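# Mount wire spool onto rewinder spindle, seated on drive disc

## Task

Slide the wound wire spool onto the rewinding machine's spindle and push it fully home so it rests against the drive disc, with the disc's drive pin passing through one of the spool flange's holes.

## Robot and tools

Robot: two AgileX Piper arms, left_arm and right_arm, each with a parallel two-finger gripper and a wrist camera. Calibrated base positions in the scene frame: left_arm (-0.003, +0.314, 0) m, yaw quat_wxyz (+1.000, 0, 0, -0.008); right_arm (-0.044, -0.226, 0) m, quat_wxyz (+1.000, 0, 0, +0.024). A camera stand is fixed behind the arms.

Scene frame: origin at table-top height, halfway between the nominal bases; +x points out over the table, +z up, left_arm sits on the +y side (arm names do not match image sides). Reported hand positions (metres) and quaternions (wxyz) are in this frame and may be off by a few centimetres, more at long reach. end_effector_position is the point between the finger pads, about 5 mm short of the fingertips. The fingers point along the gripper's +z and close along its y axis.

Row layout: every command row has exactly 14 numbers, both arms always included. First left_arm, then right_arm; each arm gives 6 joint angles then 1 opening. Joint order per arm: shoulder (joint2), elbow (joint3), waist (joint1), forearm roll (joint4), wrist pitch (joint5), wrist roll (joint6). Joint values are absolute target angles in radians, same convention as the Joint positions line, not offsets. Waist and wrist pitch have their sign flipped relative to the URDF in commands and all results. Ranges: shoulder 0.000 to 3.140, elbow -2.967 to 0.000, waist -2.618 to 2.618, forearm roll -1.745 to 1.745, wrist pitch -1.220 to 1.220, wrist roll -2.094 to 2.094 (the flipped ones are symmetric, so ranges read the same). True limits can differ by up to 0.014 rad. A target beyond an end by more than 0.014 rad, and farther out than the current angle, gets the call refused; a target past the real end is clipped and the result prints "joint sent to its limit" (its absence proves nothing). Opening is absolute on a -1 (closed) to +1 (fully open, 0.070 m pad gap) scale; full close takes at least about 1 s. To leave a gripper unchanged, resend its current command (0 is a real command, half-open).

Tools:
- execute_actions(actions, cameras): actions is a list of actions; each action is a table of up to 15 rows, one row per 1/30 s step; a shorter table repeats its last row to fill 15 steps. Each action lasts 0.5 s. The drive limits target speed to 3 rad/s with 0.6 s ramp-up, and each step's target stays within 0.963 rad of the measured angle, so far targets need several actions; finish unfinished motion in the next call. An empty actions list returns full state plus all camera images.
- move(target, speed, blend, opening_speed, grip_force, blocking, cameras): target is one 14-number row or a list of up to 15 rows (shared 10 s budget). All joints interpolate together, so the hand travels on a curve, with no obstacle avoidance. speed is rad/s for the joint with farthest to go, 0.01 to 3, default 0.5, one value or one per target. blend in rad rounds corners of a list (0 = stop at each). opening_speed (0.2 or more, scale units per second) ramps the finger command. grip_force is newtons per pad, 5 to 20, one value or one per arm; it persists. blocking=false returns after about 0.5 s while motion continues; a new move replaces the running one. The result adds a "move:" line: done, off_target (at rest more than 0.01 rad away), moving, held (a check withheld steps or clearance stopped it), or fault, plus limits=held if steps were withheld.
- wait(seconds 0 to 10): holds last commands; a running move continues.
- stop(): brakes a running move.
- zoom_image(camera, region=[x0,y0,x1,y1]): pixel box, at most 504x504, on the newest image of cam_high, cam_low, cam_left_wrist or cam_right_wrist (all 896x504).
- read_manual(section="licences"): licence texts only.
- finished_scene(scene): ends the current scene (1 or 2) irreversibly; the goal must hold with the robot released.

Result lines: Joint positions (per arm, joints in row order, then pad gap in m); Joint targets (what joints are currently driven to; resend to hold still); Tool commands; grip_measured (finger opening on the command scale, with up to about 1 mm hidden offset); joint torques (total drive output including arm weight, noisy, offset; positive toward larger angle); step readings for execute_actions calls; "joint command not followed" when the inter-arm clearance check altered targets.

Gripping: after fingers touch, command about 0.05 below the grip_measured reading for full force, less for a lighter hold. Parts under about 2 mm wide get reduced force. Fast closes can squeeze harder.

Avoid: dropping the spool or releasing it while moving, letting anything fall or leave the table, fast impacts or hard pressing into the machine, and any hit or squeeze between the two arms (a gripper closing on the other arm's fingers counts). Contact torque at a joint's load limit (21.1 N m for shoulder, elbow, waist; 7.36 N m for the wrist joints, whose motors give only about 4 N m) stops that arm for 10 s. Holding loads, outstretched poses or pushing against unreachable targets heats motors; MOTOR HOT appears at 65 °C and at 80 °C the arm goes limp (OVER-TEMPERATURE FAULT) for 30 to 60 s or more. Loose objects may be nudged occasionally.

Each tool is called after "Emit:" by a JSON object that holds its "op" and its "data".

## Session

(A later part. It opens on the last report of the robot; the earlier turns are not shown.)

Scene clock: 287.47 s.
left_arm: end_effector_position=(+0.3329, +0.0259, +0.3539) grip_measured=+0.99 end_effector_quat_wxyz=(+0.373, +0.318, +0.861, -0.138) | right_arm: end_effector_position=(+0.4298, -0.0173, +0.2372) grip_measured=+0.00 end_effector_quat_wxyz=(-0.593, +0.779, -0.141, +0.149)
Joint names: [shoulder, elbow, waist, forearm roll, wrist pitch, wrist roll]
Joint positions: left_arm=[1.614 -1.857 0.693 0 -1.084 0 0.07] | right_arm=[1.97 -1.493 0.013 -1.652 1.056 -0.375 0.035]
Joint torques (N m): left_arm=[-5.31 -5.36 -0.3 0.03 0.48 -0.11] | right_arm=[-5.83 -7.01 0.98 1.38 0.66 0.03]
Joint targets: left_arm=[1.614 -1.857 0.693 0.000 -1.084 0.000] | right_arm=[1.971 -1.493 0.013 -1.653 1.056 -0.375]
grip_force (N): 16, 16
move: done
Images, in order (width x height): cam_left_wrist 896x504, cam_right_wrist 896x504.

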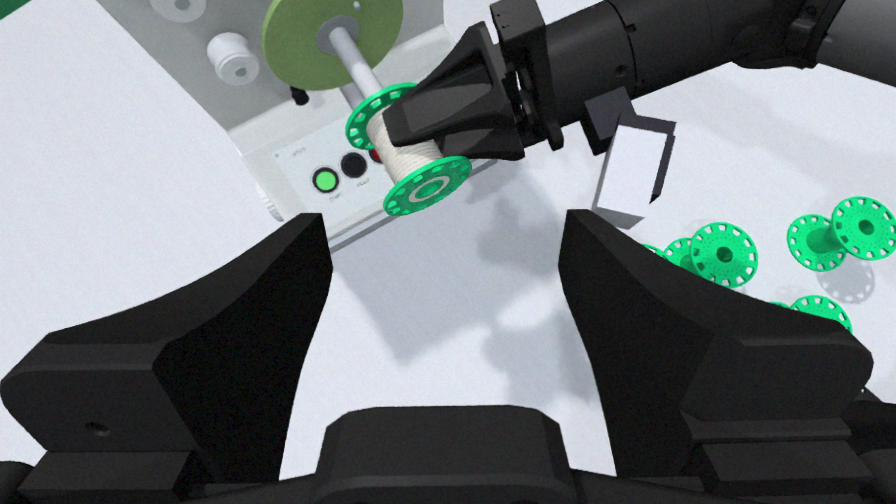

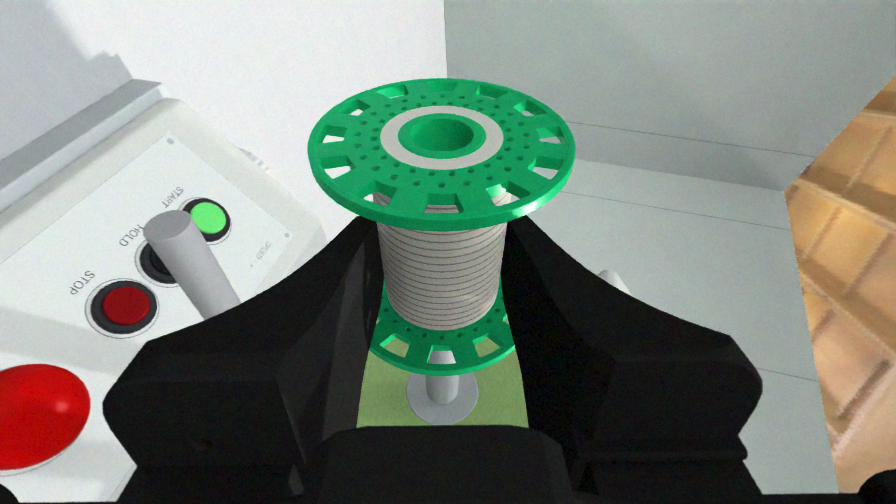

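Emit:
{"op": "move", "data": {"target": [[1.6138,-1.857,0.6926,0,-1.0844,0,1,1.9970,-1.5377,0.0177,-1.6635,1.0620,-0.3561,-0.1]], "speed": 0.03, "cameras": ["cam_left_wrist","cam_right_wrist"]}}

Emit:
{"op": "zoom_image", "data": {"camera": "cam_left_wrist", "region": [330, 70, 490, 230]}}

Emit:
{"op": "zoom_image", "data": {"camera": "cam_right_wrist", "region": [340, 260, 540, 440]}}

Scene clock: 291.70 s.
left_arm: end_effector_position=(+0.3329, +0.0259, +0.3539) grip_measured=+0.99 end_effector_quat_wxyz=(+0.373, +0.318, +0.861, -0.138) | right_arm: end_effector_position=(+0.4374, -0.0188, +0.2372) grip_measured=+0.00 end_effector_quat_wxyz=(-0.593, +0.779, -0.140, +0.148)
Joint names: [shoulder, elbow, waist, forearm roll, wrist pitch, wrist roll]
Joint positions: left_arm=[1.614 -1.857 0.693 0 -1.084 0 0.07] | right_arm=[1.997 -1.537 0.018 -1.664 1.062 -0.356 0.035]
Joint torques (N m): left_arm=[-5.26 -5.37 -0.28 0.03 0.48 -0.11] | right_arm=[-5.26 -8.69 -1.81 2.47 -0.53 0]
Joint targets: left_arm=[1.614 -1.857 0.693 0.000 -1.084 0.000] | right_arm=[1.997 -1.538 0.018 -1.664 1.062 -0.356]
grip_force (N): 16, 16
move: done
Images, in order (width x height): cam_left_wrist 896x504, cam_right_wrist 896x504.

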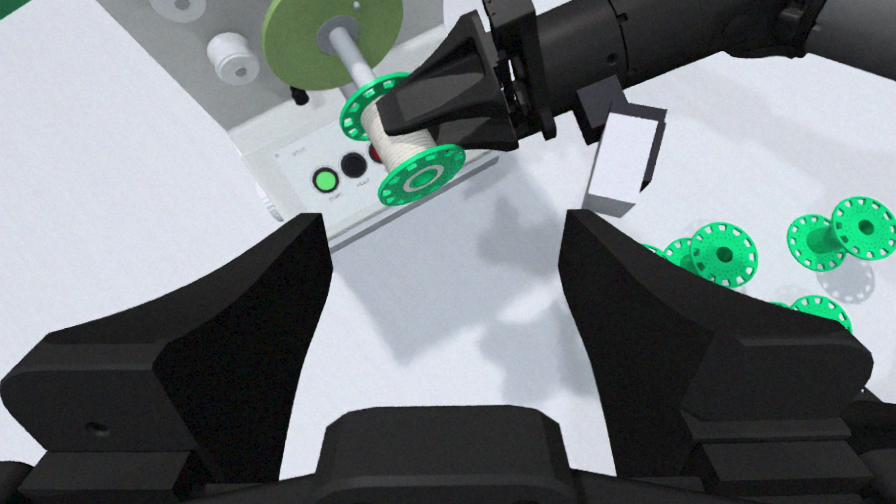

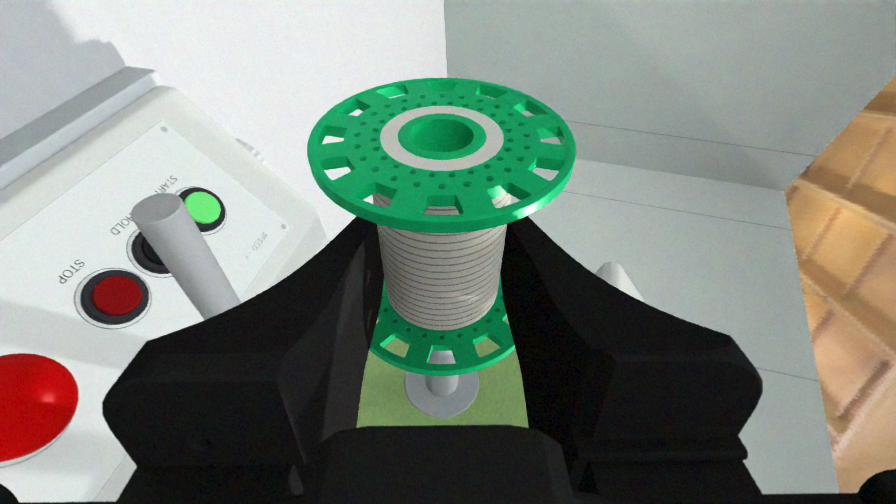

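Scaled by 3.150 from the camera's 896x504 image, which has a finer 1280x720 frame.

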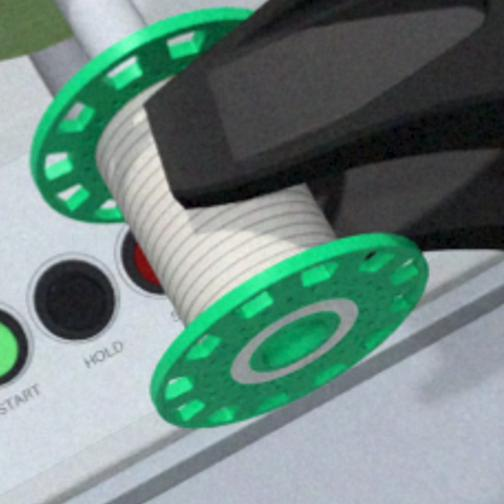

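Scaled by 2.520 from the camera's 896x504 image, which has a finer 1280x720 frame.

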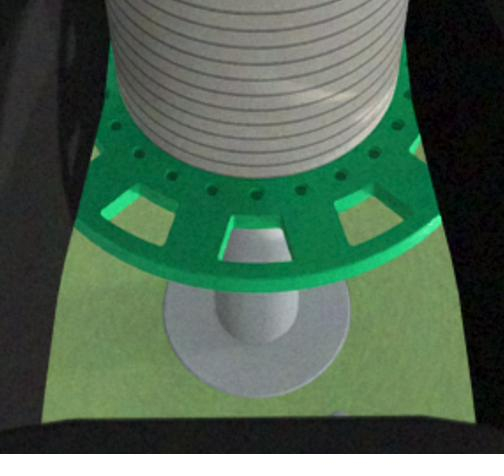

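Emit:
{"op": "move", "data": {"target": [[1.6138,-1.857,0.6926,0,-1.0844,0,1,2.0242,-1.5822,0.0230,-1.6744,1.0677,-0.3370,-0.1]], "speed": 0.03, "cameras": ["cam_left_wrist","cam_right_wrist"]}}

Emit:
{"op": "zoom_image", "data": {"camera": "cam_left_wrist", "region": [320, 50, 480, 210]}}

Emit:
{"op": "zoom_image", "data": {"camera": "cam_right_wrist", "region": [340, 260, 540, 440]}}

Scene clock: 294.97 s.
left_arm: end_effector_position=(+0.3329, +0.0259, +0.3539) grip_measured=+0.99 end_effector_quat_wxyz=(+0.373, +0.318, +0.861, -0.138) | right_arm: end_effector_position=(+0.4455, -0.0205, +0.2379) grip_measured=+0.00 end_effector_quat_wxyz=(-0.593, +0.779, -0.140, +0.150)
Joint names: [shoulder, elbow, waist, forearm roll, wrist pitch, wrist roll]
Joint positions: left_arm=[1.614 -1.857 0.693 0 -1.084 0 0.07] | right_arm=[2.024 -1.583 0.022 -1.674 1.067 -0.337 0.035]
Joint torques (N m): left_arm=[-5.29 -5.38 -0.29 0.02 0.49 -0.11] | right_arm=[-6.43 -8.81 -2.58 2.61 0.21 0.02]
Joint targets: left_arm=[1.614 -1.857 0.693 0.000 -1.084 0.000] | right_arm=[2.024 -1.582 0.023 -1.674 1.068 -0.337]
grip_force (N): 16, 16
move: done
Images, in order (width x height): cam_left_wrist 896x504, cam_right_wrist 896x504.

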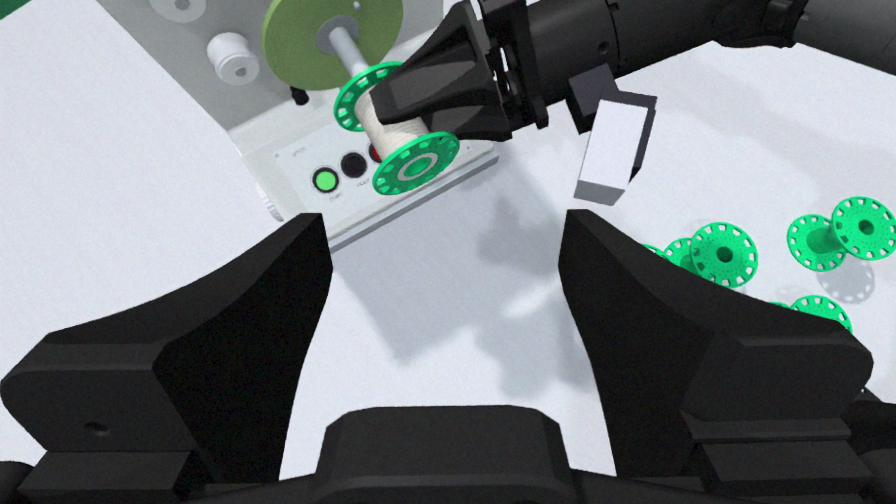

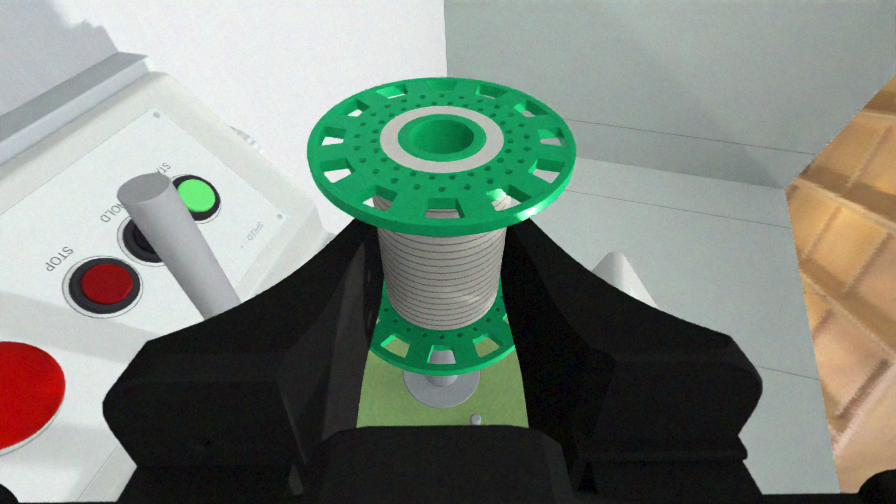

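Scaled by 3.150 from the camera's 896x504 image, which has a finer 1280x720 frame.

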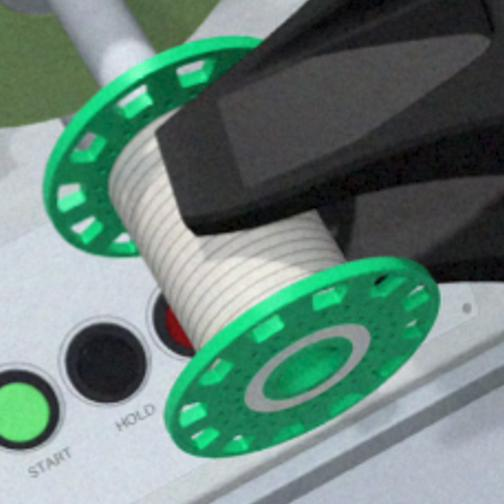

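Scaled by 2.520 from the camera's 896x504 image, which has a finer 1280x720 frame.

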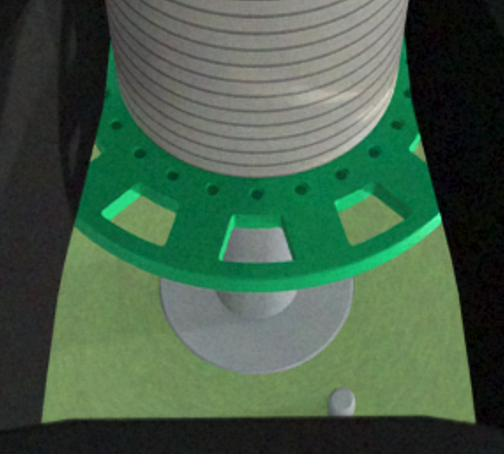

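Emit:
{"op": "zoom_image", "data": {"camera": "cam_left_wrist", "region": [325, 40, 415, 140]}}

Emit:
{"op": "zoom_image", "data": {"camera": "cam_left_wrist", "region": [365, 120, 465, 200]}}

Scaled by 5.040 from the camera's 896x504 image, which has a finer 1280x720 frame.

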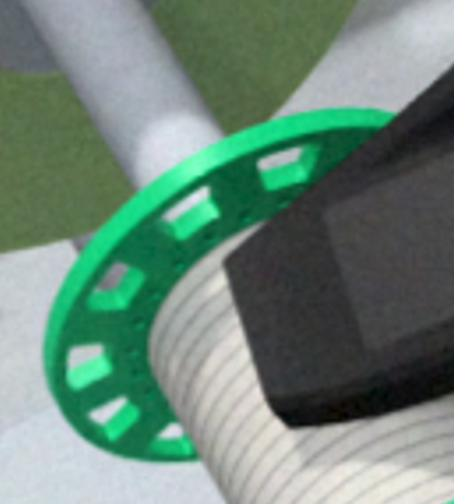

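Scaled by 5.040 from the camera's 896x504 image, which has a finer 1280x720 frame.

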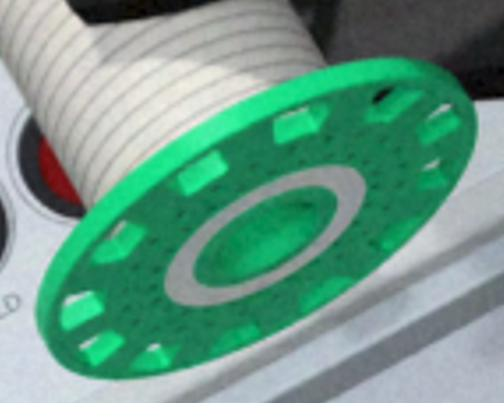

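Emit:
{"op": "move", "data": {"target": [[1.6138,-1.857,0.6926,0,-1.0844,0,1,2.0531,-1.6289,0.0286,-1.6859,1.0737,-0.3158,-0.1]], "speed": 0.03, "cameras": ["cam_left_wrist","cam_right_wrist"]}}

Emit:
{"op": "zoom_image", "data": {"camera": "cam_left_wrist", "region": [320, 40, 480, 200]}}

Emit:
{"op": "zoom_image", "data": {"camera": "cam_right_wrist", "region": [340, 260, 540, 440]}}

Scene clock: 309.07 s.
left_arm: end_effector_position=(+0.3329, +0.0259, +0.3539) grip_measured=+0.99 end_effector_quat_wxyz=(+0.373, +0.318, +0.861, -0.138) | right_arm: end_effector_position=(+0.4535, -0.0225, +0.2372) grip_measured=+0.00 end_effector_quat_wxyz=(-0.593, +0.779, -0.141, +0.149)
Joint names: [shoulder, elbow, waist, forearm roll, wrist pitch, wrist roll]
Joint positions: left_arm=[1.614 -1.857 0.693 0 -1.084 0 0.07] | right_arm=[2.053 -1.629 0.027 -1.685 1.074 -0.316 0.035]
Joint torques (N m): left_arm=[-5.3 -5.34 -0.29 0.02 0.48 -0.11] | right_arm=[-6.34 -7.4 2.1 1.62 0.1 0.02]
Joint targets: left_arm=[1.614 -1.857 0.693 0.000 -1.084 0.000] | right_arm=[2.053 -1.629 0.029 -1.686 1.074 -0.316]
grip_force (N): 16, 16
move: done
Images, in order (width x height): cam_left_wrist 896x504, cam_right_wrist 896x504.

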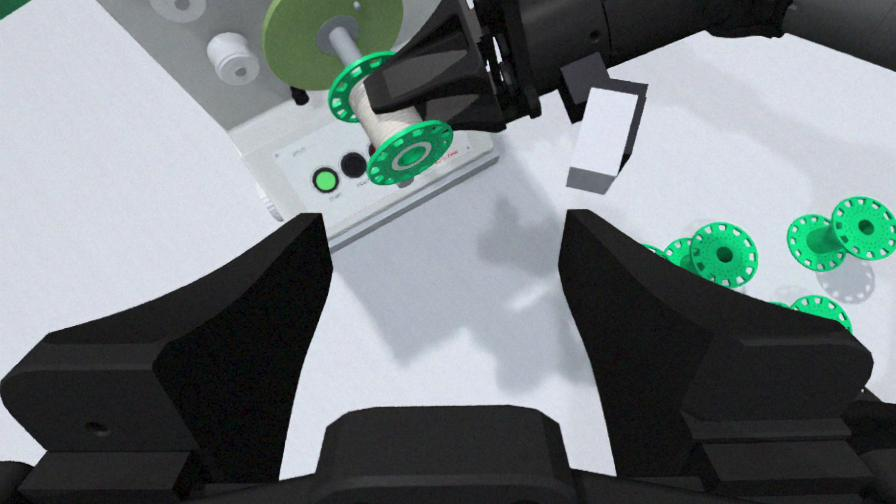

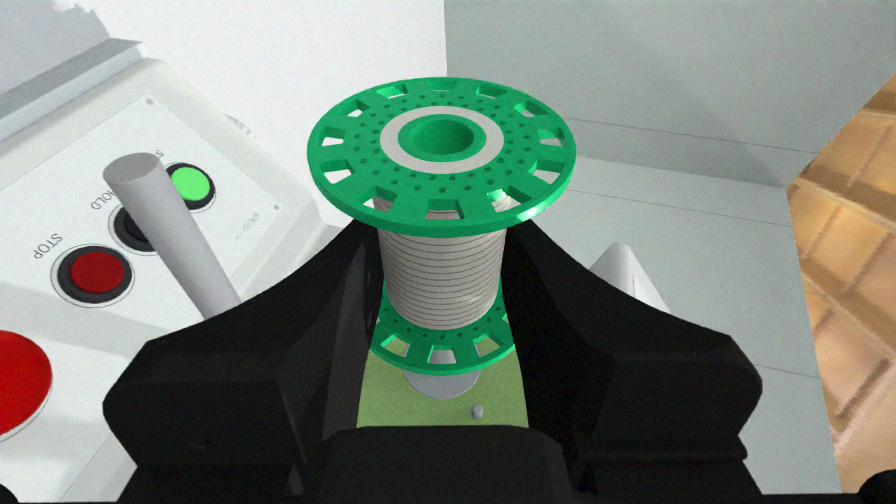

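Scaled by 3.150 from the camera's 896x504 image, which has a finer 1280x720 frame.

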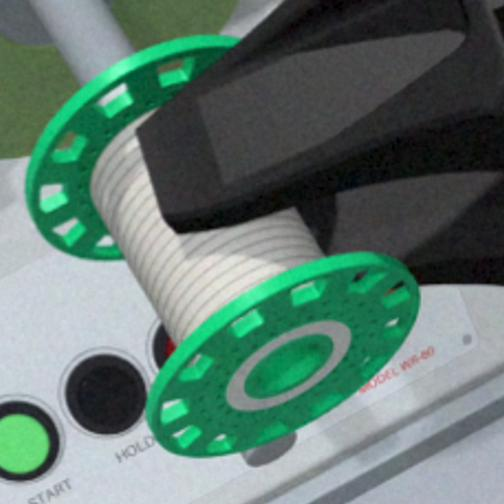

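Scaled by 2.520 from the camera's 896x504 image, which has a finer 1280x720 frame.

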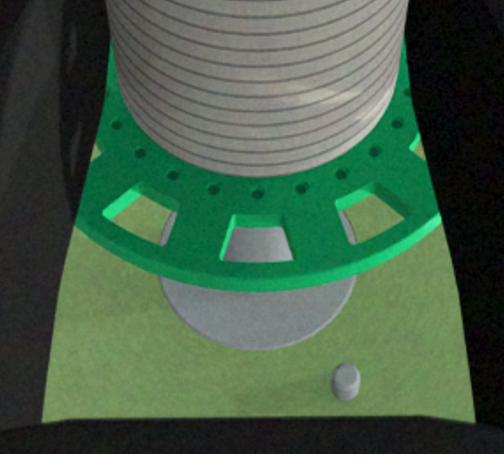

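Emit:
{"op": "move", "data": {"target": [[1.6138,-1.857,0.6926,0,-1.0844,0,1,2.0817,-1.6786,0.0325,-1.6975,1.0800,-0.2940,-0.1]], "speed": 0.03, "cameras": ["cam_left_wrist","cam_right_wrist"]}}

Emit:
{"op": "zoom_image", "data": {"camera": "cam_right_wrist", "region": [340, 260, 540, 440]}}

Scene clock: 312.27 s.
left_arm: end_effector_position=(+0.3329, +0.0259, +0.3539) grip_measured=+0.99 end_effector_quat_wxyz=(+0.373, +0.318, +0.861, -0.138) | right_arm: end_effector_position=(+0.4613, -0.0243, +0.2374) grip_measured=+0.00 end_effector_quat_wxyz=(-0.593, +0.779, -0.141, +0.149)
Joint names: [shoulder, elbow, waist, forearm roll, wrist pitch, wrist roll]
Joint positions: left_arm=[1.614 -1.857 0.693 0 -1.084 0 0.07] | right_arm=[2.082 -1.678 0.032 -1.697 1.08 -0.294 0.035]
Joint torques (N m): left_arm=[-5.31 -5.37 -0.3 0.02 0.48 -0.11] | right_arm=[-6.54 -7.34 3.54 1.5 0 0.03]
Joint targets: left_arm=[1.614 -1.857 0.693 0.000 -1.084 0.000] | right_arm=[2.082 -1.679 0.032 -1.697 1.080 -0.294]
grip_force (N): 16, 16
move: done
Images, in order (width x height): cam_left_wrist 896x504, cam_right_wrist 896x504.

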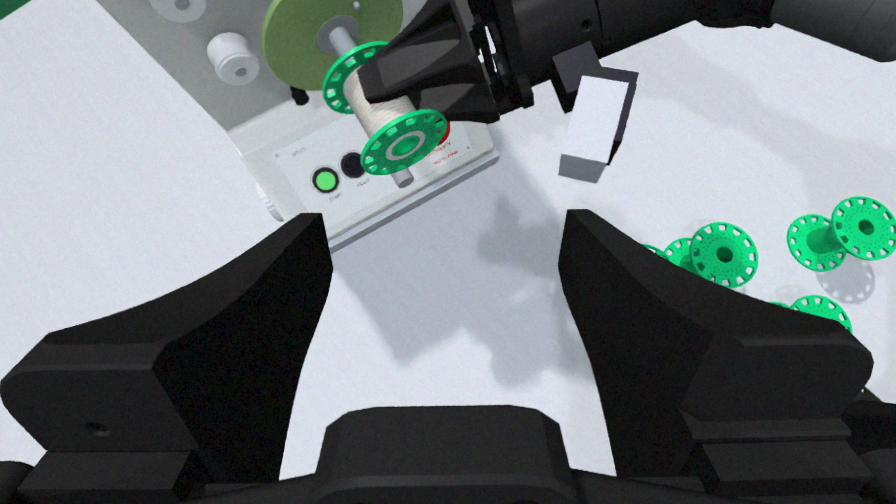

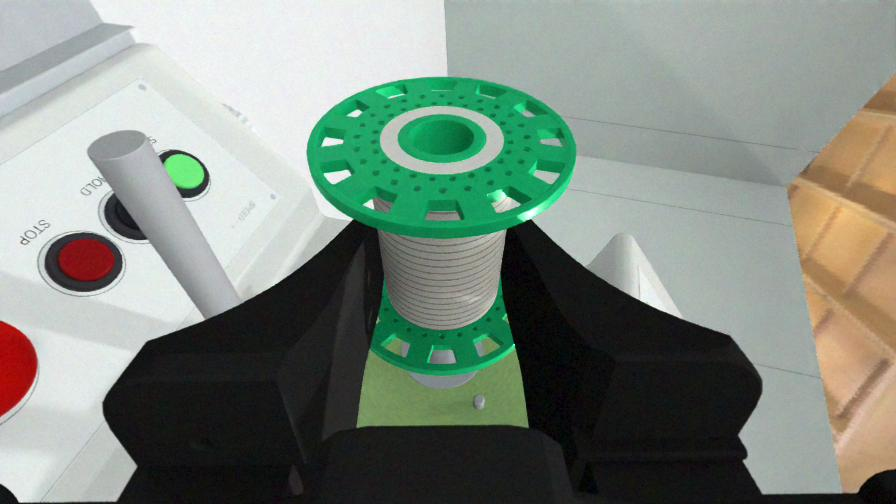

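Scaled by 2.520 from the camera's 896x504 image, which has a finer 1280x720 frame.

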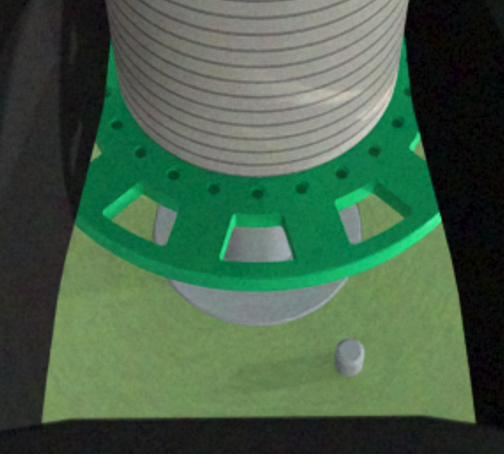

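Emit:
{"op": "move", "data": {"target": [[1.6138,-1.857,0.6926,0,-1.0844,0,1,2.1188,-1.7420,0.0365,-1.7124,1.0880,-0.2652,-0.1]], "speed": 0.03, "cameras": ["cam_left_wrist","cam_right_wrist","cam_low"]}}

Emit:
{"op": "zoom_image", "data": {"camera": "cam_right_wrist", "region": [340, 260, 540, 440]}}

Emit:
{"op": "zoom_image", "data": {"camera": "cam_low", "region": [430, 180, 530, 240]}}

Emit:
{"op": "zoom_image", "data": {"camera": "cam_left_wrist", "region": [320, 20, 480, 180]}}

Scene clock: 331.27 s.
left_arm: end_effector_position=(+0.3329, +0.0259, +0.3539) grip_measured=+0.99 end_effector_quat_wxyz=(+0.373, +0.318, +0.861, -0.138) | right_arm: end_effector_position=(+0.4712, -0.0260, +0.2379) grip_measured=+0.00 end_effector_quat_wxyz=(-0.593, +0.779, -0.141, +0.150)
Joint names: [shoulder, elbow, waist, forearm roll, wrist pitch, wrist roll]
Joint positions: left_arm=[1.614 -1.857 0.693 0 -1.084 0 0.07] | right_arm=[2.118 -1.742 0.036 -1.712 1.087 -0.266 0.035]
Joint torques (N m): left_arm=[-5.31 -5.34 -0.29 0.02 0.48 -0.12] | right_arm=[-7.13 -7.98 -0.11 2.03 0.38 0.03]
Joint targets: left_arm=[1.614 -1.857 0.693 0.000 -1.084 0.000] | right_arm=[2.119 -1.742 0.037 -1.712 1.088 -0.265]
grip_force (N): 16, 16
move: done
Images, in order (width x height): cam_low 896x504, cam_left_wrist 896x504, cam_right_wrist 896x504.

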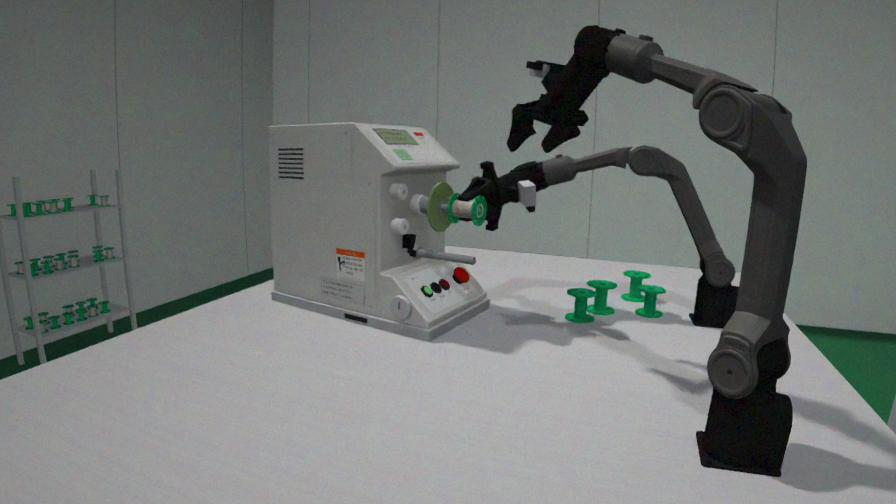

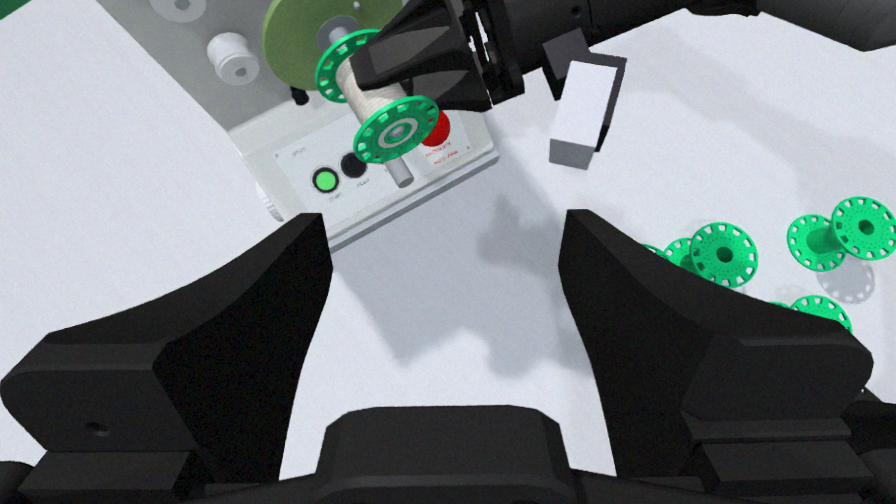

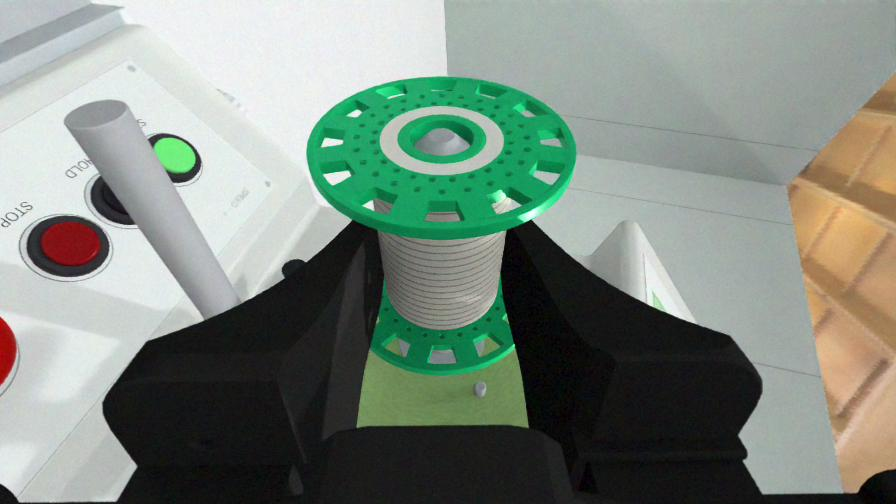

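Scaled by 2.520 from the camera's 896x504 image, which has a finer 1280x720 frame.

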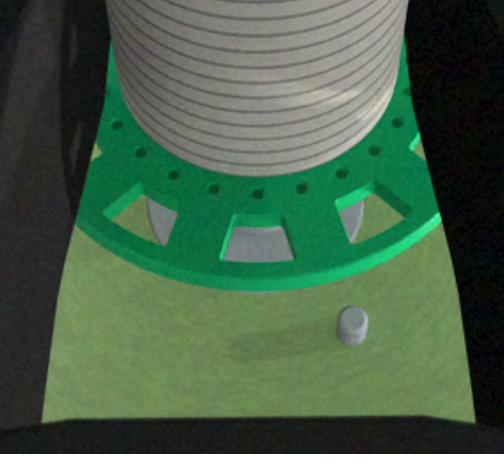

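Scaled by 5.040 from the camera's 896x504 image, which has a finer 1280x720 frame.

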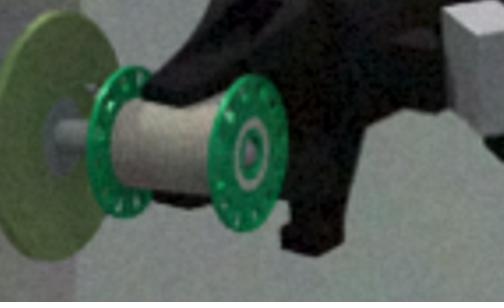

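Scaled by 3.150 from the camera's 896x504 image, which has a finer 1280x720 frame.

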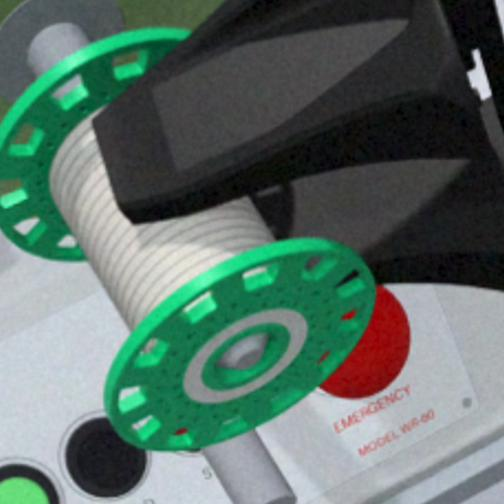

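Emit:
{"op": "move", "data": {"target": [[1.6138,-1.857,0.6926,0,-1.0844,0,1,2.1243,-1.7501,0.0347,-1.7077,1.0672,-0.2647,-0.1]], "speed": 0.02, "grip_force": 12, "cameras": ["cam_left_wrist","cam_right_wrist"]}}

Emit:
{"op": "zoom_image", "data": {"camera": "cam_right_wrist", "region": [340, 260, 540, 440]}}

Emit:
{"op": "zoom_image", "data": {"camera": "cam_left_wrist", "region": [320, 20, 480, 180]}}

Scene clock: 335.33 s.
left_arm: end_effector_position=(+0.3329, +0.0259, +0.3539) grip_measured=+0.99 end_effector_quat_wxyz=(+0.373, +0.318, +0.861, -0.138) | right_arm: end_effector_position=(+0.4763, -0.0270, +0.2377) grip_measured=+0.00 end_effector_quat_wxyz=(-0.592, +0.777, -0.146, +0.157)
Joint names: [shoulder, elbow, waist, forearm roll, wrist pitch, wrist roll]
Joint positions: left_arm=[1.614 -1.857 0.693 0 -1.084 0 0.07] | right_arm=[2.124 -1.75 0.035 -1.708 1.068 -0.265 0.035]
Joint torques (N m): left_arm=[-5.27 -5.32 -0.29 0.02 0.48 -0.11] | right_arm=[-6.56 -7.44 -1.24 1.74 0.27 0.05]
Joint targets: left_arm=[1.614 -1.857 0.693 0.000 -1.084 0.000] | right_arm=[2.124 -1.750 0.035 -1.708 1.067 -0.265]
grip_force (N): 12, 12
move: done
Images, in order (width x height): cam_left_wrist 896x504, cam_right_wrist 896x504.

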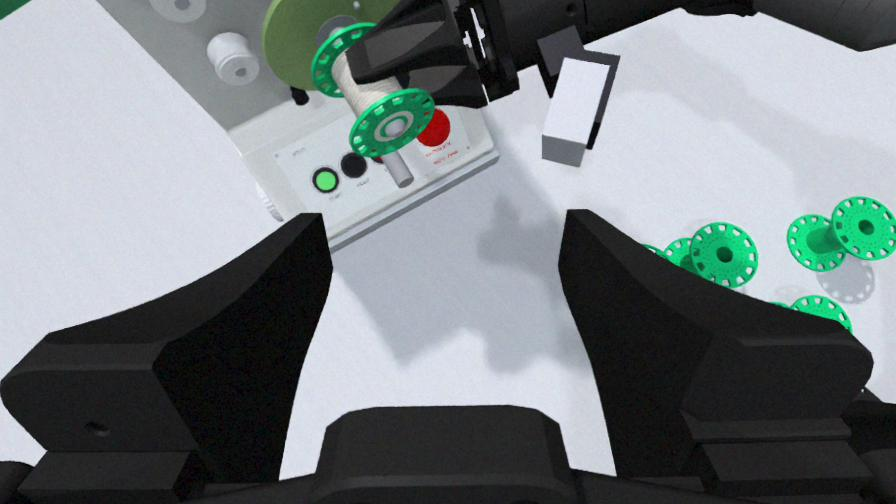

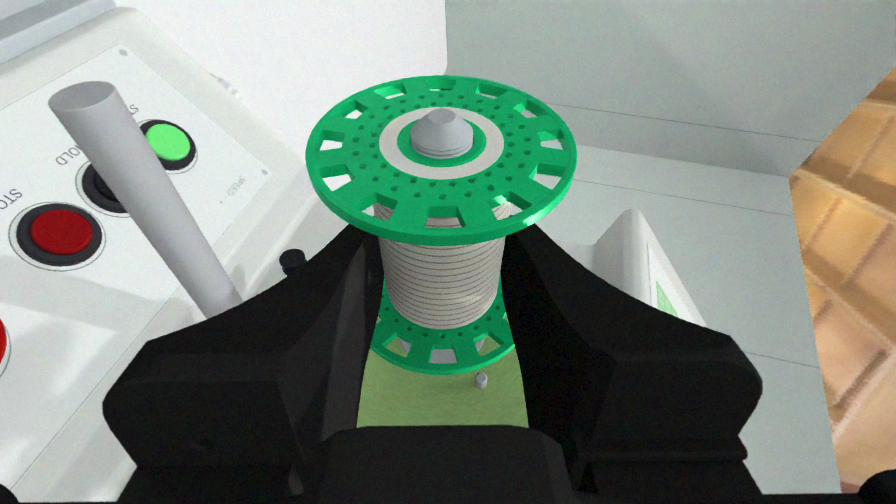

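Scaled by 2.520 from the camera's 896x504 image, which has a finer 1280x720 frame.

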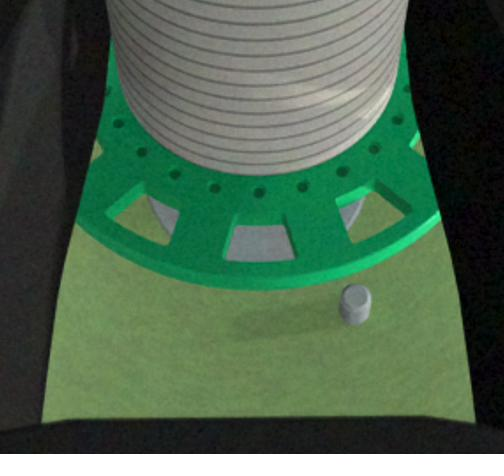

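Scaled by 3.150 from the camera's 896x504 image, which has a finer 1280x720 frame.

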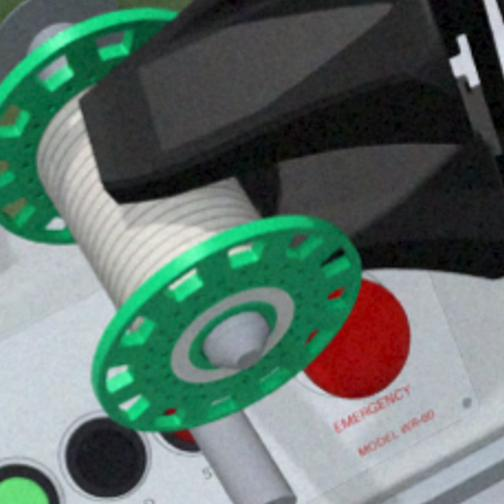

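Emit:
{"op": "move", "data": {"target": [[1.6138,-1.857,0.6926,0,-1.0844,0,1,2.1297,-1.7582,0.0333,-1.7030,1.0464,-0.2642,-0.1]], "speed": 0.02, "cameras": ["cam_left_wrist","cam_right_wrist"]}}

Emit:
{"op": "zoom_image", "data": {"camera": "cam_right_wrist", "region": [340, 260, 540, 440]}}

Emit:
{"op": "zoom_image", "data": {"camera": "cam_left_wrist", "region": [320, 20, 480, 180]}}

Scene clock: 338.13 s.
left_arm: end_effector_position=(+0.3329, +0.0259, +0.3539) grip_measured=+0.99 end_effector_quat_wxyz=(+0.373, +0.318, +0.861, -0.138) | right_arm: end_effector_position=(+0.4819, -0.0286, +0.2374) grip_measured=+0.00 end_effector_quat_wxyz=(-0.590, +0.776, -0.153, +0.165)
Joint names: [shoulder, elbow, waist, forearm roll, wrist pitch, wrist roll]
Joint positions: left_arm=[1.614 -1.857 0.693 0 -1.084 0 0.07] | right_arm=[2.129 -1.758 0.034 -1.703 1.046 -0.265 0.035]
Joint torques (N m): left_arm=[-5.27 -5.35 -0.29 0.02 0.48 -0.11] | right_arm=[-6.45 -7.24 -0.89 1.59 0.21 0.04]
Joint targets: left_arm=[1.614 -1.857 0.693 0.000 -1.084 0.000] | right_arm=[2.130 -1.758 0.033 -1.703 1.046 -0.264]
grip_force (N): 12, 12
move: done
Images, in order (width x height): cam_left_wrist 896x504, cam_right_wrist 896x504.

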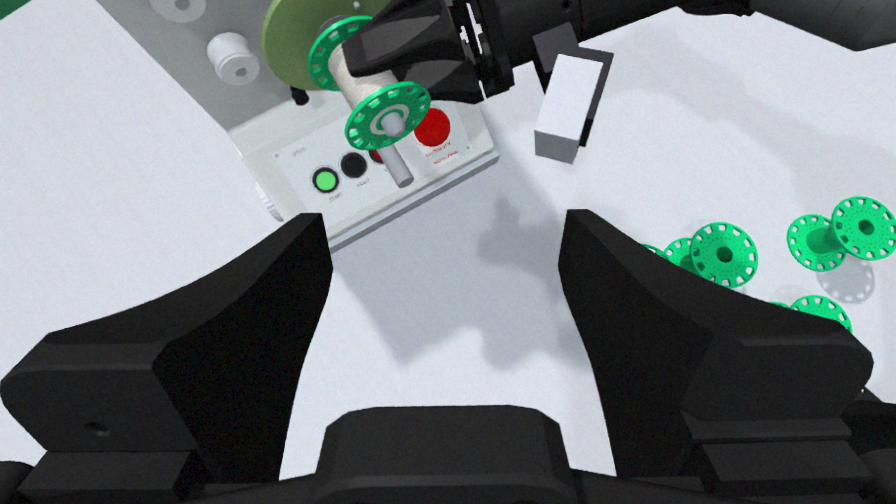

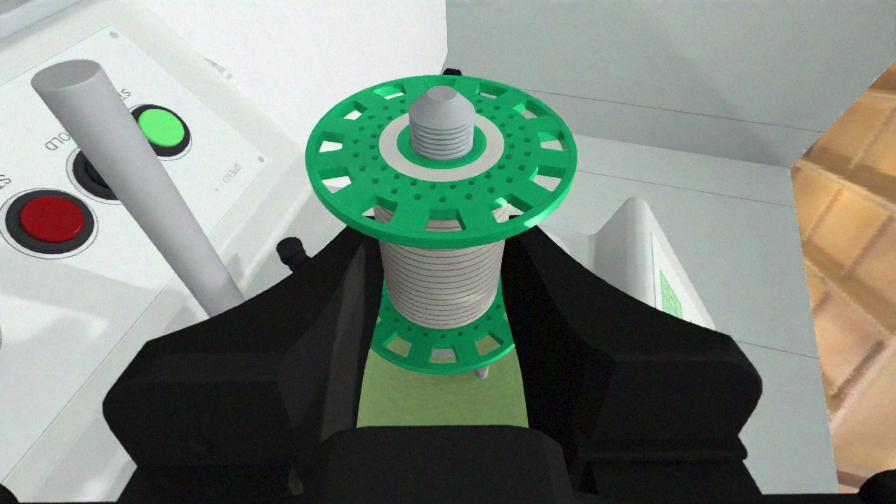

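Scaled by 2.520 from the camera's 896x504 image, which has a finer 1280x720 frame.

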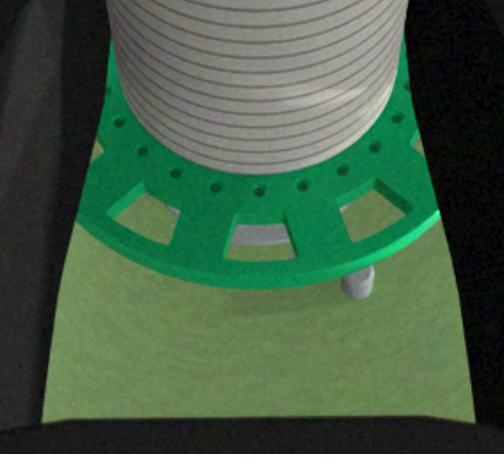

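Scaled by 3.150 from the camera's 896x504 image, which has a finer 1280x720 frame.

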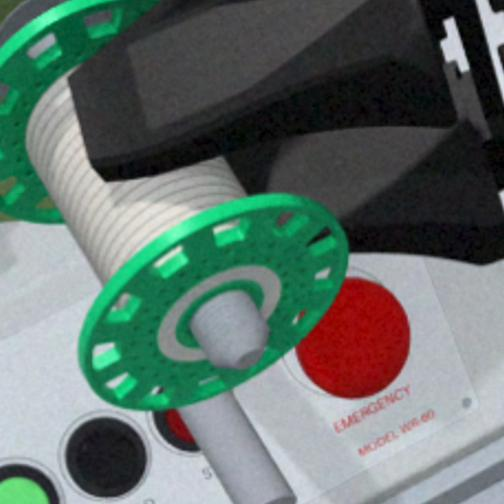

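Emit:
{"op": "move", "data": {"target": [[1.6138,-1.857,0.6926,0,-1.0844,0,1,2.1321,-1.7616,0.0318,-1.6997,1.0335,-0.2647,-0.1]], "speed": 0.02, "cameras": ["cam_left_wrist","cam_right_wrist","cam_low"]}}

Emit:
{"op": "zoom_image", "data": {"camera": "cam_right_wrist", "region": [370, 300, 530, 420]}}

Emit:
{"op": "zoom_image", "data": {"camera": "cam_low", "region": [410, 170, 510, 240]}}

Scene clock: 342.27 s.
left_arm: end_effector_position=(+0.3329, +0.0259, +0.3539) grip_measured=+0.99 end_effector_quat_wxyz=(+0.373, +0.318, +0.861, -0.138) | right_arm: end_effector_position=(+0.4849, -0.0290, +0.2372) grip_measured=+0.00 end_effector_quat_wxyz=(-0.589, +0.775, -0.156, +0.170)
Joint names: [shoulder, elbow, waist, forearm roll, wrist pitch, wrist roll]
Joint positions: left_arm=[1.614 -1.857 0.693 0 -1.084 0 0.07] | right_arm=[2.132 -1.762 0.032 -1.7 1.033 -0.265 0.035]
Joint torques (N m): left_arm=[-5.29 -5.38 -0.29 0.03 0.49 -0.1] | right_arm=[-6.3 -7.14 -0.6 1.47 0.16 -0.11]
Joint targets: left_arm=[1.614 -1.857 0.693 0.000 -1.084 0.000] | right_arm=[2.132 -1.762 0.032 -1.700 1.034 -0.265]
grip_force (N): 12, 12
move: done
Images, in order (width x height): cam_low 896x504, cam_left_wrist 896x504, cam_right_wrist 896x504.

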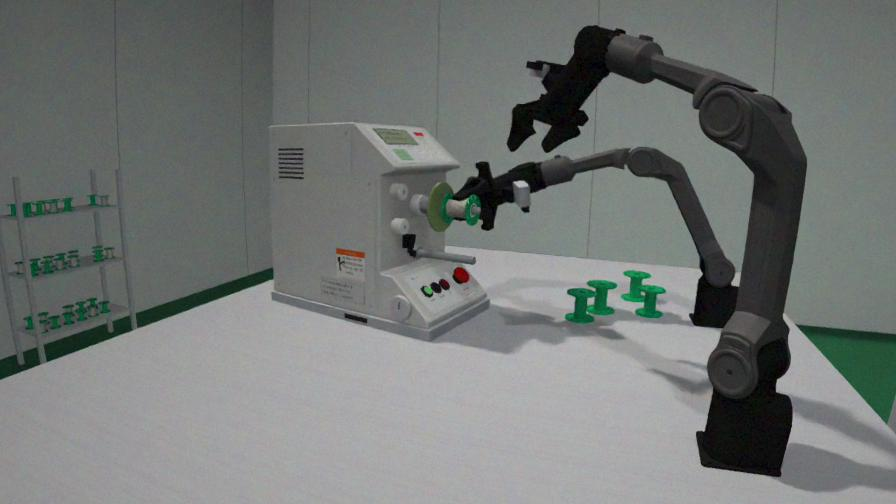

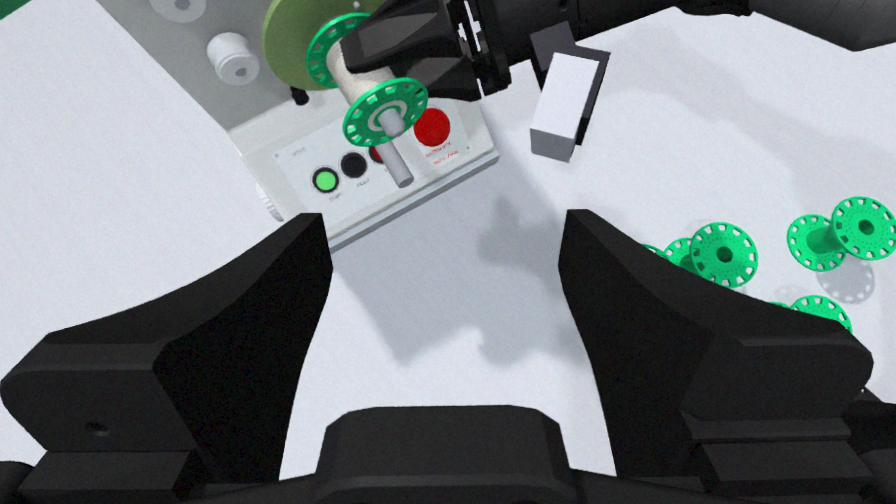

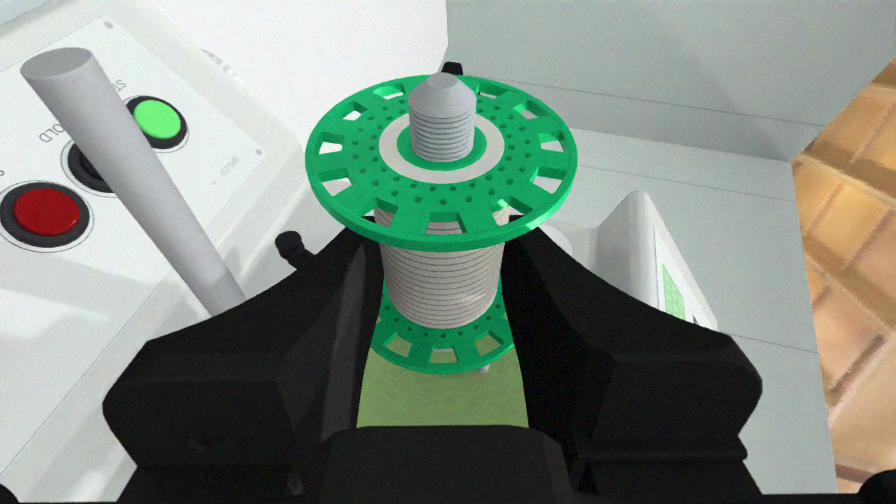

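Scaled by 3.150 from the camera's 896x504 image, which has a finer 1280x720 frame.

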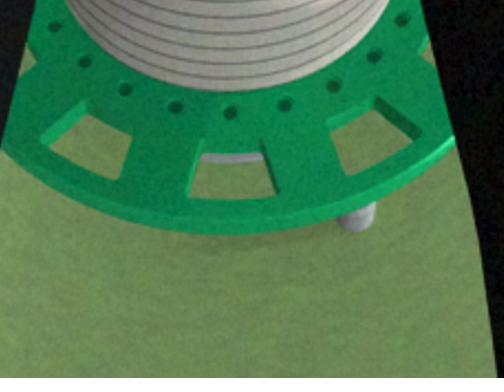

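Scaled by 5.040 from the camera's 896x504 image, which has a finer 1280x720 frame.

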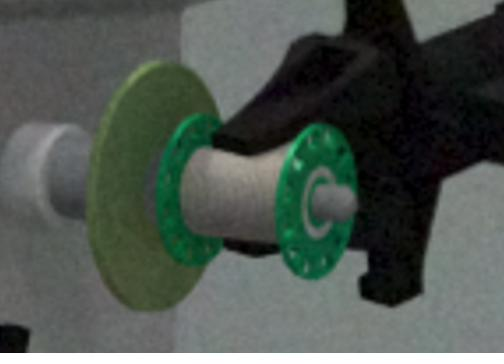

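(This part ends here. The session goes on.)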